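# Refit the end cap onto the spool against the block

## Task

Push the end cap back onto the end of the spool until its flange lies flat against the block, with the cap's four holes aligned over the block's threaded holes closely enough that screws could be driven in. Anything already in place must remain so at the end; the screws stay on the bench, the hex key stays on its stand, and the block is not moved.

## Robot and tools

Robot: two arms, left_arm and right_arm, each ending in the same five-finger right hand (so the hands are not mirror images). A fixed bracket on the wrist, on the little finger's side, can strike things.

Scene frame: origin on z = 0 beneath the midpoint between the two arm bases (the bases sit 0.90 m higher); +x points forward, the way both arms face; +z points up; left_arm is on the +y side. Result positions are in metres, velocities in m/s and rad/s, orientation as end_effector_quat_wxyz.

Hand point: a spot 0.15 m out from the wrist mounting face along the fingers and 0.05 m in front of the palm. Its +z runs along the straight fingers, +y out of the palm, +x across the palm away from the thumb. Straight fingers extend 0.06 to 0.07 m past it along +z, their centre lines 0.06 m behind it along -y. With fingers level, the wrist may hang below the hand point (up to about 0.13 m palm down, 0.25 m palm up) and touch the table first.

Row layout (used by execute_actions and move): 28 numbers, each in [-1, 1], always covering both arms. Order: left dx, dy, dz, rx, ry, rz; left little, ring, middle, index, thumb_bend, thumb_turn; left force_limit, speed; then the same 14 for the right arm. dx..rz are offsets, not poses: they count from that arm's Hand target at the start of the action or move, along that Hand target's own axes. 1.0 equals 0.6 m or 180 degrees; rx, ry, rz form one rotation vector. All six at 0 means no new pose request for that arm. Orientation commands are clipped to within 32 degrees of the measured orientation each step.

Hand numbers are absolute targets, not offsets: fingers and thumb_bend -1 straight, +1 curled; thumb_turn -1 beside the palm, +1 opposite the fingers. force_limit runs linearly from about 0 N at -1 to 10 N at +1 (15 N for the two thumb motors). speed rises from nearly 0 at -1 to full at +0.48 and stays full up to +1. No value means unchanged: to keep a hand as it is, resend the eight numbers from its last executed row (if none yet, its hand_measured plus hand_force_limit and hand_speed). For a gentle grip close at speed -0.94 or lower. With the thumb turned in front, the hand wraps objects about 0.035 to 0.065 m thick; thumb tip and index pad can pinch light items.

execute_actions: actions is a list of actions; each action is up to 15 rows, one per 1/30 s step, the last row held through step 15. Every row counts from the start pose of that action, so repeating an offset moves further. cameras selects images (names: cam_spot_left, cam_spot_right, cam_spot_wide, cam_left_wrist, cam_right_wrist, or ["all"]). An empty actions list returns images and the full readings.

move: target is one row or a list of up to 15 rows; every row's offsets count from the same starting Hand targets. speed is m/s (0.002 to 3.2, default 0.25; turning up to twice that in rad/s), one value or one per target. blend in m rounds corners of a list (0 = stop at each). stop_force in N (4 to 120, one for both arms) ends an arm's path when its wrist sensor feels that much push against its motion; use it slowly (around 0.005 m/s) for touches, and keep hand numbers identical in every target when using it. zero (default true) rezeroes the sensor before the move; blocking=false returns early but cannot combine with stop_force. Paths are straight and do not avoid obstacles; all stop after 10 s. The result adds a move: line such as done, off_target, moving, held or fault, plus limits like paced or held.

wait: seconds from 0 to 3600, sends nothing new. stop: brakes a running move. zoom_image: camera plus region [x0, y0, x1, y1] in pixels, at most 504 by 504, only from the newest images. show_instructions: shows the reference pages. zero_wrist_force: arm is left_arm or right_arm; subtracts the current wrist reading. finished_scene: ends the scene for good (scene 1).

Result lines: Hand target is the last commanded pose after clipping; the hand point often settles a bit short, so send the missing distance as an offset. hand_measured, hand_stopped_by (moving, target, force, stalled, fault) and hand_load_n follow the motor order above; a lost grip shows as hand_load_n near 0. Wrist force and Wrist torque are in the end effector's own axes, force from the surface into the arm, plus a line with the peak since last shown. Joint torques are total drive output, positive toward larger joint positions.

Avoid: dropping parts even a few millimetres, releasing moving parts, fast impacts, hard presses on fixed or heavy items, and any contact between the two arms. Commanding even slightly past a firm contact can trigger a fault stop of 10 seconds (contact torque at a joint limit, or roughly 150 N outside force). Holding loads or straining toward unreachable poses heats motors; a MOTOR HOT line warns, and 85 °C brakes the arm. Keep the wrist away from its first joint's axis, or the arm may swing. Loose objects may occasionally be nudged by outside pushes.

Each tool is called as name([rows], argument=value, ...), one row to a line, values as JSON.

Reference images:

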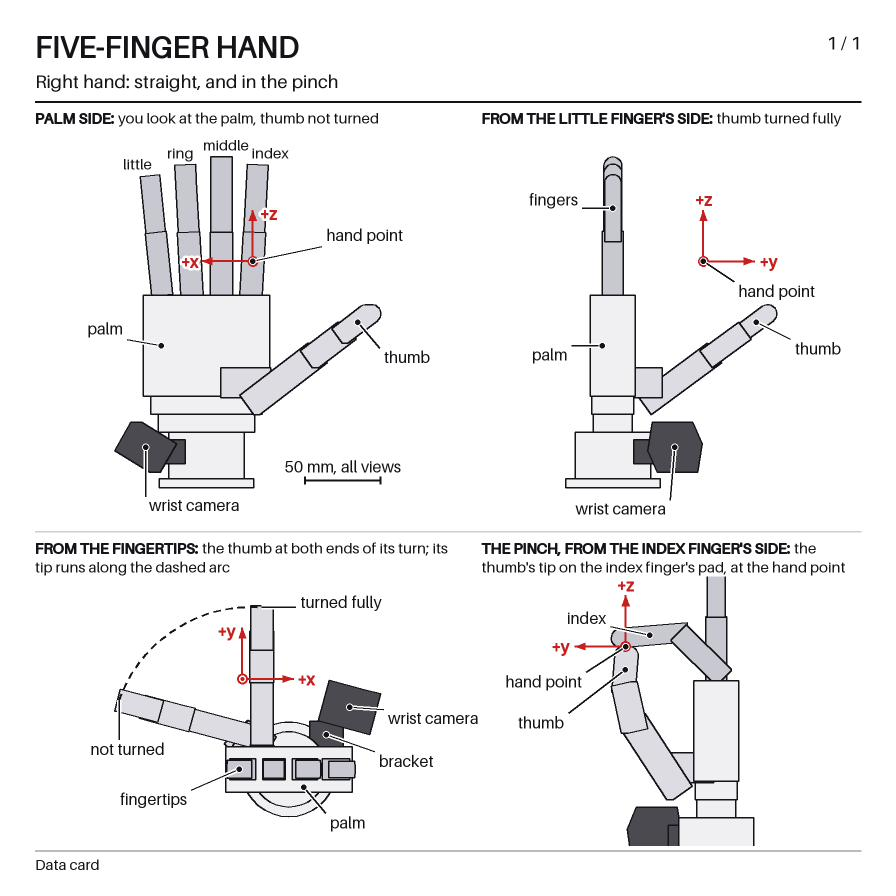

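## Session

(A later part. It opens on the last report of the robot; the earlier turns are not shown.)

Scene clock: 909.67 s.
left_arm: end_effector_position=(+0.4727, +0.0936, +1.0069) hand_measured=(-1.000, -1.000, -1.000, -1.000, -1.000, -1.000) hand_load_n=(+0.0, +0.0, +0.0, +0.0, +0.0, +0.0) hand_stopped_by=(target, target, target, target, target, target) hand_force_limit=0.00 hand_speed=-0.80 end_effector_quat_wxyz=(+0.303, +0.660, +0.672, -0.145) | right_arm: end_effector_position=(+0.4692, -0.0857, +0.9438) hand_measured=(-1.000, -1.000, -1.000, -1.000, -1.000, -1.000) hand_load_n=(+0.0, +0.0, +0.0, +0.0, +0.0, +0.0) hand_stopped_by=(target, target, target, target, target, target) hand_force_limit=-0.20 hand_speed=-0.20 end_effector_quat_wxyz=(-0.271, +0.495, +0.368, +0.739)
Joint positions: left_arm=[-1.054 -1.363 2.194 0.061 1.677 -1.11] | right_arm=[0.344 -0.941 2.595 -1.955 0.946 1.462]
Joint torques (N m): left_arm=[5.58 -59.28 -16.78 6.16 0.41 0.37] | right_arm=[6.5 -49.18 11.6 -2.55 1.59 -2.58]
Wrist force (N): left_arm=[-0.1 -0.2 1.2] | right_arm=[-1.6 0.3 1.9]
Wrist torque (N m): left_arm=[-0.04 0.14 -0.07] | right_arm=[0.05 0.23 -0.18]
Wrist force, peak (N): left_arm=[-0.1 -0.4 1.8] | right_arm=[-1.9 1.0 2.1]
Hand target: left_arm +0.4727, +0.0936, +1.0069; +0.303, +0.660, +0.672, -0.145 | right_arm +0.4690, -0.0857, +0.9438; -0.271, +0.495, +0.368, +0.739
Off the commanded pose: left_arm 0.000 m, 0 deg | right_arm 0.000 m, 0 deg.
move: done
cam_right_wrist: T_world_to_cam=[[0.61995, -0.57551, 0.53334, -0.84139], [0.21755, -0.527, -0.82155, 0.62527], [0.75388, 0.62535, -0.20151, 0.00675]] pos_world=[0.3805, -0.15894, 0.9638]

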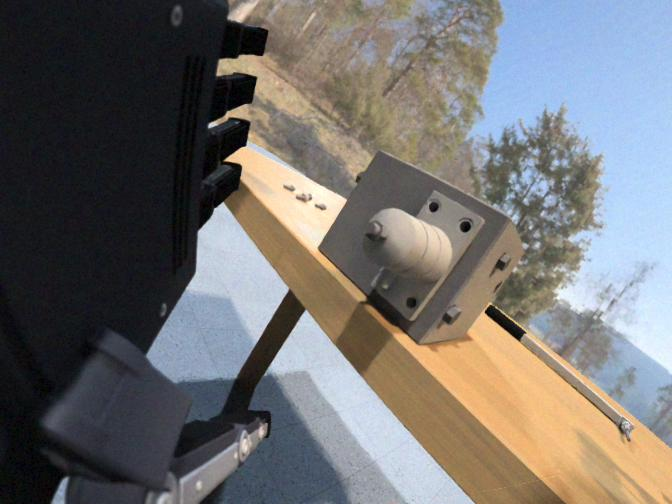

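zoom_image(camera="cam_right_wrist", region=[390, 200, 500, 340])

execute_actions(actions=[])

zoom_image(camera="cam_left_wrist", region=[330, 210, 380, 300])

zoom_image(camera="cam_spot_right", region=[380, 220, 480, 320])

Scaled by 3.600 from the camera's image (finer frame: 960x720).

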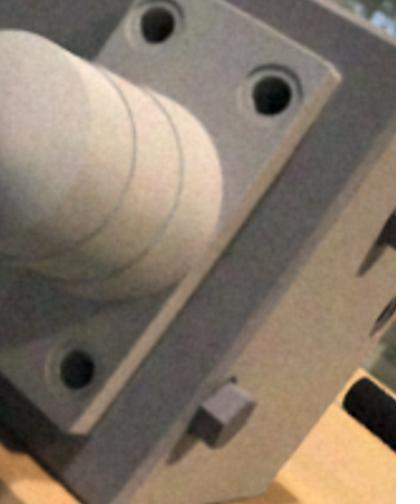

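Scene clock: 917.83 s.
left_arm: end_effector_position=(+0.4727, +0.0936, +1.0069) hand_measured=(-1.000, -1.000, -1.000, -1.000, -1.000, -1.000) hand_load_n=(+0.0, +0.0, +0.0, +0.0, +0.0, +0.0) hand_stopped_by=(target, target, target, target, target, target) hand_force_limit=0.00 hand_speed=-0.80 end_effector_quat_wxyz=(+0.303, +0.660, +0.672, -0.145) | right_arm: end_effector_position=(+0.4690, -0.0857, +0.9438) hand_measured=(-1.000, -1.000, -1.000, -1.000, -1.000, -1.000) hand_load_n=(+0.0, +0.0, +0.0, +0.0, +0.0, +0.0) hand_stopped_by=(target, target, target, target, target, target) hand_force_limit=-0.20 hand_speed=-0.20 end_effector_quat_wxyz=(-0.271, +0.495, +0.368, +0.739)
Joint positions: left_arm=[-1.054 -1.363 2.194 0.061 1.677 -1.11] | right_arm=[0.344 -0.941 2.595 -1.955 0.946 1.461]
Joint velocities: within noise
Joint torques (N m): left_arm=[6.83 -61.9 -16.49 5.54 0.17 0] | right_arm=[8.81 -35.34 12.26 -6.16 -1.07 -3.51]
Wrist force (N): left_arm=[-0.1 -0.2 1.3] | right_arm=[-1.5 0.4 1.8]
Wrist torque (N m): left_arm=[-0.06 0.15 -0.06] | right_arm=[0.07 0.21 -0.15]
Wrist force, peak (N): left_arm=[0.0 -0.1 1.6] | right_arm=[-1.8 0.1 2.2]
Hand target: left_arm +0.4727, +0.0936, +1.0069; +0.303, +0.660, +0.672, -0.145 | right_arm +0.4690, -0.0857, +0.9438; -0.271, +0.495, +0.368, +0.739
Off the commanded pose: left_arm 0.000 m, 0 deg | right_arm 0.000 m, 0 deg.
camera_calibration:
cam_left_wrist: T_world_to_cam=[[0.95456, 0.28466, 0.08823, -0.56969], [-0.00021, -0.29542, 0.95537, -0.94389], [0.29802, -0.91197, -0.28194, 0.34723]] pos_world=[0.44013, 0.19999, 1.04992]
cam_right_wrist: T_world_to_cam=[[0.61991, -0.57543, 0.53348, -0.84137], [0.21755, -0.52718, -0.82144, 0.62517], [0.75391, 0.62528, -0.20162, 0.00698]] pos_world=[0.38031, -0.15894, 0.9638]

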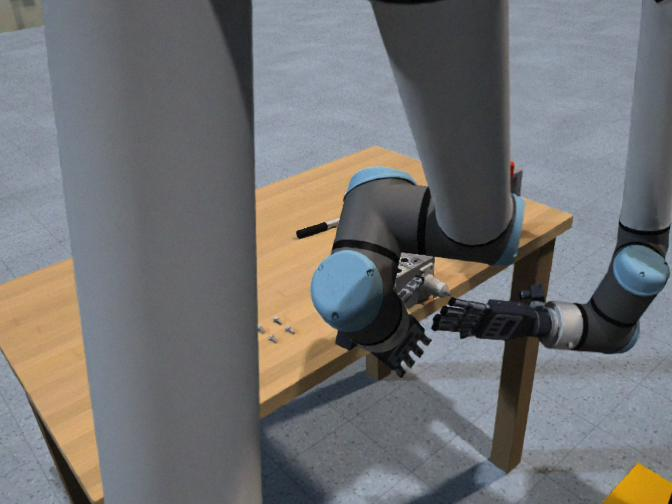

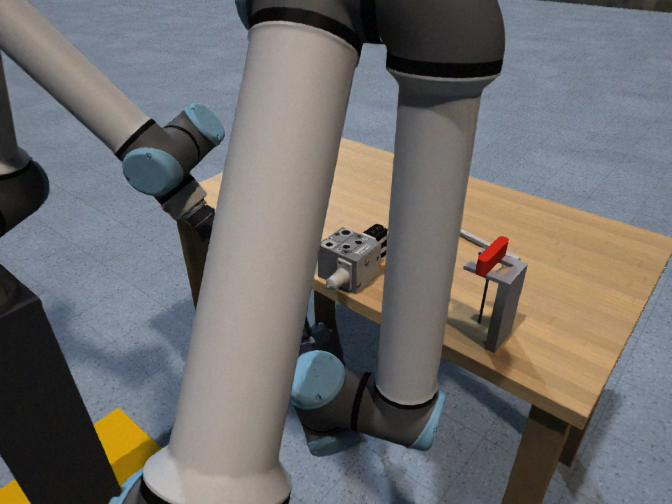

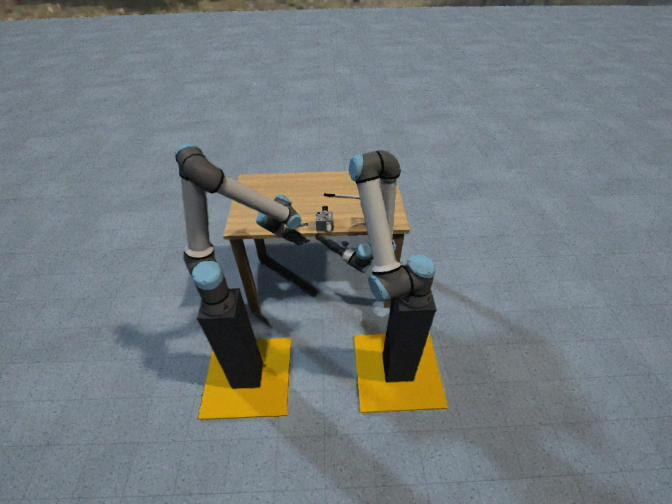

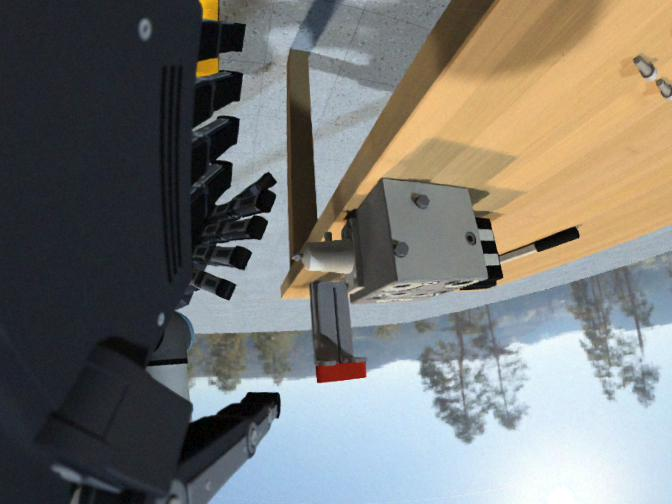

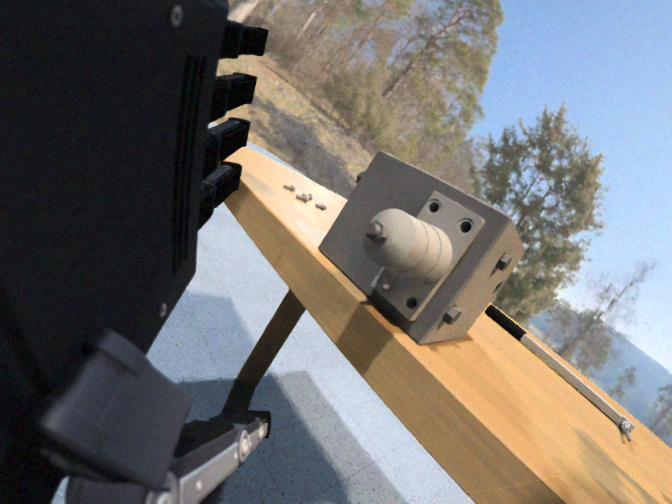

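Scaled by 5.600 from the camera's image (finer frame: 960x720).

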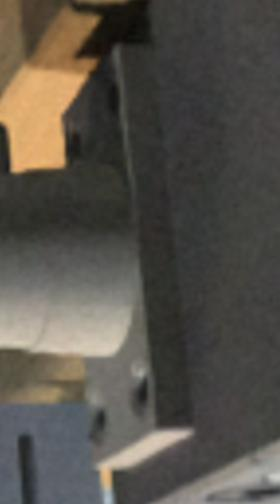

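Scaled by 5.040 from the camera's image (finer frame: 960x720).

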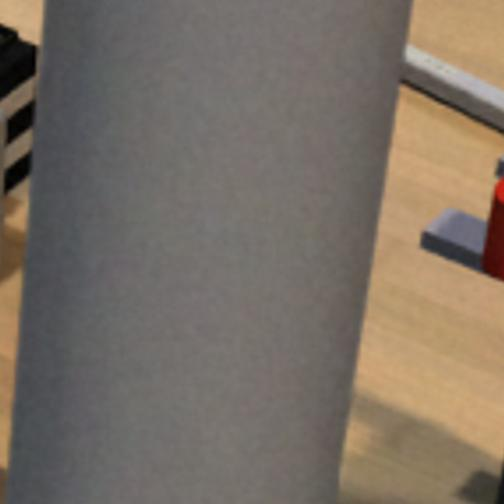

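zoom_image(camera="cam_right_wrist", region=[455, 205, 495, 255])

zoom_image(camera="cam_right_wrist", region=[400, 260, 450, 325])

Scaled by 10.080 from the camera's image (finer frame: 960x720).

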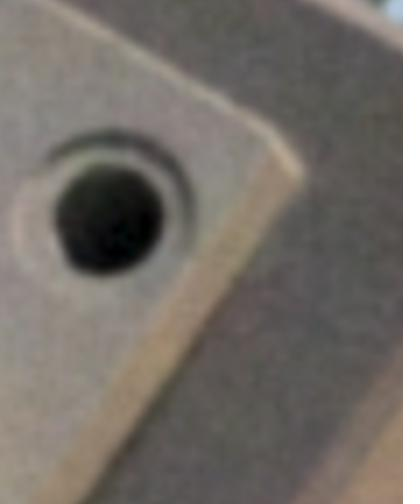

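Scaled by 7.754 from the camera's image (finer frame: 960x720).

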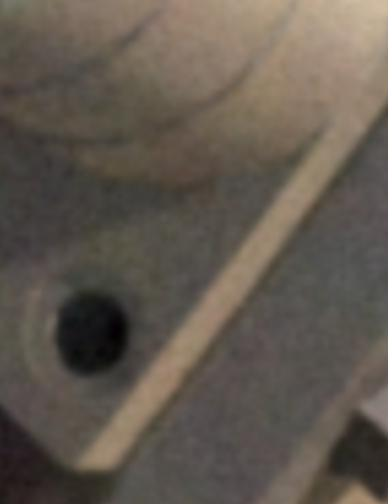

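zoom_image(camera="cam_left_wrist", region=[345, 215, 375, 255])

zoom_image(camera="cam_left_wrist", region=[345, 255, 375, 295])

Scaled by 12.600 from the camera's image (finer frame: 960x720).

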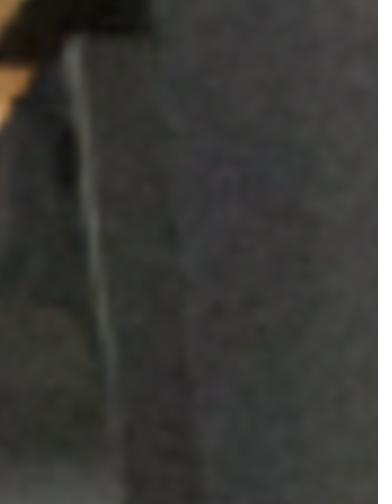

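Scaled by 12.600 from the camera's image (finer frame: 960x720).

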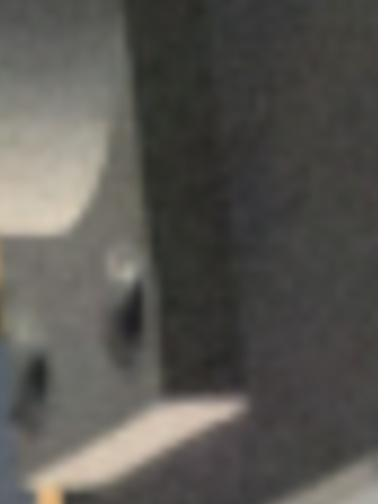

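move([
  [-0.0998,0.0342,-0.129,0,0,0,-1,-1,-1,-1,-1,-1,0,-0.8,0.0363,-0.0765,-0.0532,0,0,0,-1,-1,-1,-1,-1,-1,-0.2,-0.2],
  [-0.0988,0.1365,-0.1027,0.0799,-0.0273,0.1032,-1,-1,-1,-1,-1,-1,0,-0.8,0.0363,-0.0765,-0.0532,0,0,0,-1,-1,-1,-1,-1,-1,-0.2,-0.2],
], speed=0.12, blend=0.02, cameras=["cam_left_wrist","cam_right_wrist"])

Scene clock: 944.87 s.
left_arm: end_effector_position=(+0.5360, +0.0900, +1.1070) hand_measured=(-1.000, -1.000, -1.000, -1.000, -1.000, -1.000) hand_load_n=(+0.0, +0.0, +0.0, +0.0, +0.0, +0.0) hand_stopped_by=(target, target, target, target, target, target) hand_force_limit=0.00 hand_speed=-0.80 end_effector_quat_wxyz=(+0.266, +0.785, +0.520, -0.205) | right_arm: end_effector_position=(+0.4090, -0.0856, +0.9437) hand_measured=(-1.000, -1.000, -1.000, -1.000, -1.000, -1.000) hand_load_n=(+0.0, +0.0, +0.0, +0.0, +0.0, +0.0) hand_stopped_by=(target, target, target, target, target, target) hand_force_limit=-0.20 hand_speed=-0.20 end_effector_quat_wxyz=(-0.271, +0.495, +0.368, +0.739)
Joint positions: left_arm=[-0.776 -1.283 1.897 0.47 2.074 -0.502] | right_arm=[0.411 -0.924 2.668 -2.031 1.011 1.438]
Joint torques (N m): left_arm=[-2.26 -73.9 -19.24 1.19 -0.26 1.57] | right_arm=[-13.58 -51.52 -7.54 -0.4 -2.62 1.52]
Wrist force (N): left_arm=[-0.6 0.0 1.1] | right_arm=[-2.0 0.0 2.0]
Wrist torque (N m): left_arm=[-0.14 0.22 -0.01] | right_arm=[-0.01 0.25 -0.03]
Wrist force, peak (N): left_arm=[1.3 -0.6 2.4] | right_arm=[-1.9 1.0 2.4]
Hand target: left_arm +0.5360, +0.0900, +1.1070; +0.266, +0.785, +0.520, -0.205 | right_arm +0.4090, -0.0856, +0.9437; -0.271, +0.495, +0.368, +0.739
Off the commanded pose: left_arm 0.000 m, 0 deg | right_arm 0.000 m, 0 deg.
move: done
cam_left_wrist: T_world_to_cam=[[0.98783, -0.12812, 0.08814, -0.61854], [-0.12027, -0.27012, 0.95529, -0.97836], [-0.09858, -0.95427, -0.28224, 0.57005]] pos_world=[0.54954, 0.20046, 1.15002]
cam_right_wrist: T_world_to_cam=[[0.61991, -0.57543, 0.53348, -0.80413], [0.21755, -0.52718, -0.82144, 0.63814], [0.75391, 0.62528, -0.20162, 0.0522]] pos_world=[0.32031, -0.15894, 0.9637]

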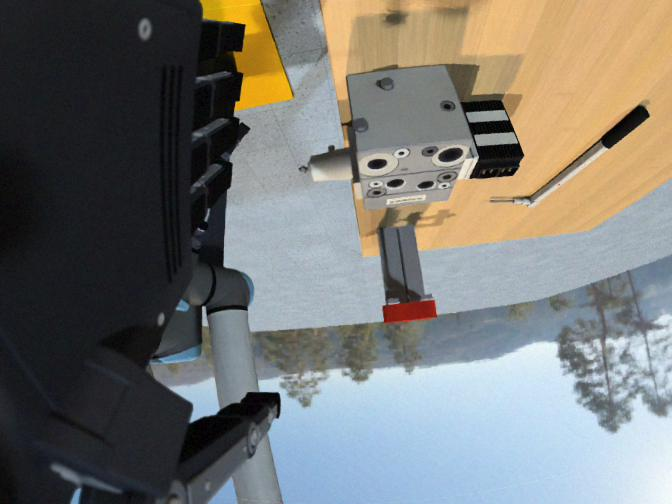

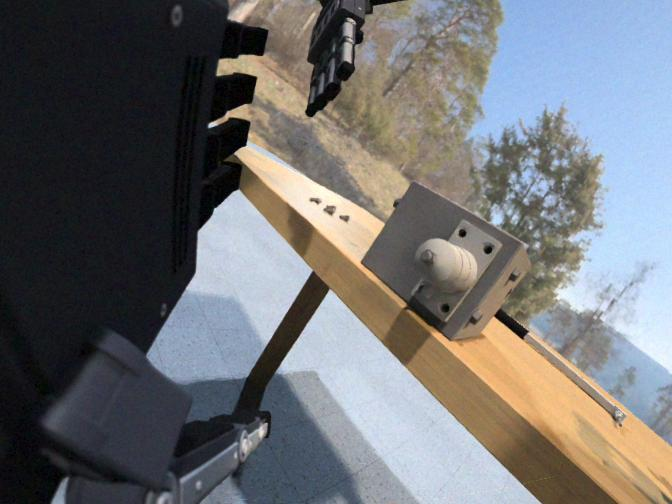

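zoom_image(camera="cam_left_wrist", region=[330, 110, 390, 220])

zoom_image(camera="cam_left_wrist", region=[335, 120, 375, 165])

zoom_image(camera="cam_left_wrist", region=[335, 165, 375, 210])

Scaled by 4.582 from the camera's image (finer frame: 960x720).

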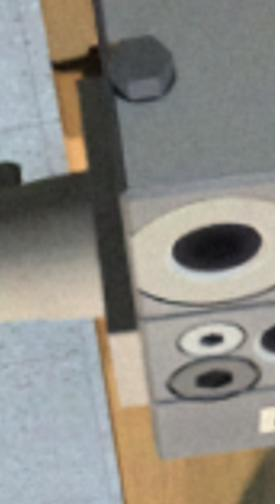

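Scaled by 11.200 from the camera's image (finer frame: 960x720).

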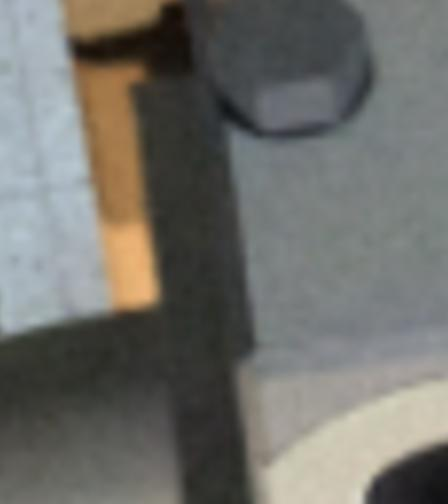

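Scaled by 11.200 from the camera's image (finer frame: 960x720).

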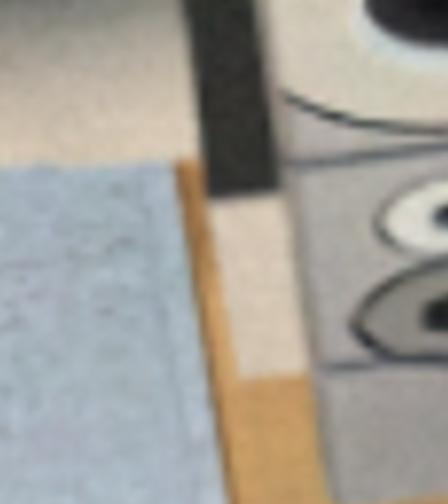

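finished_scene()

The scene is finished: the task was done.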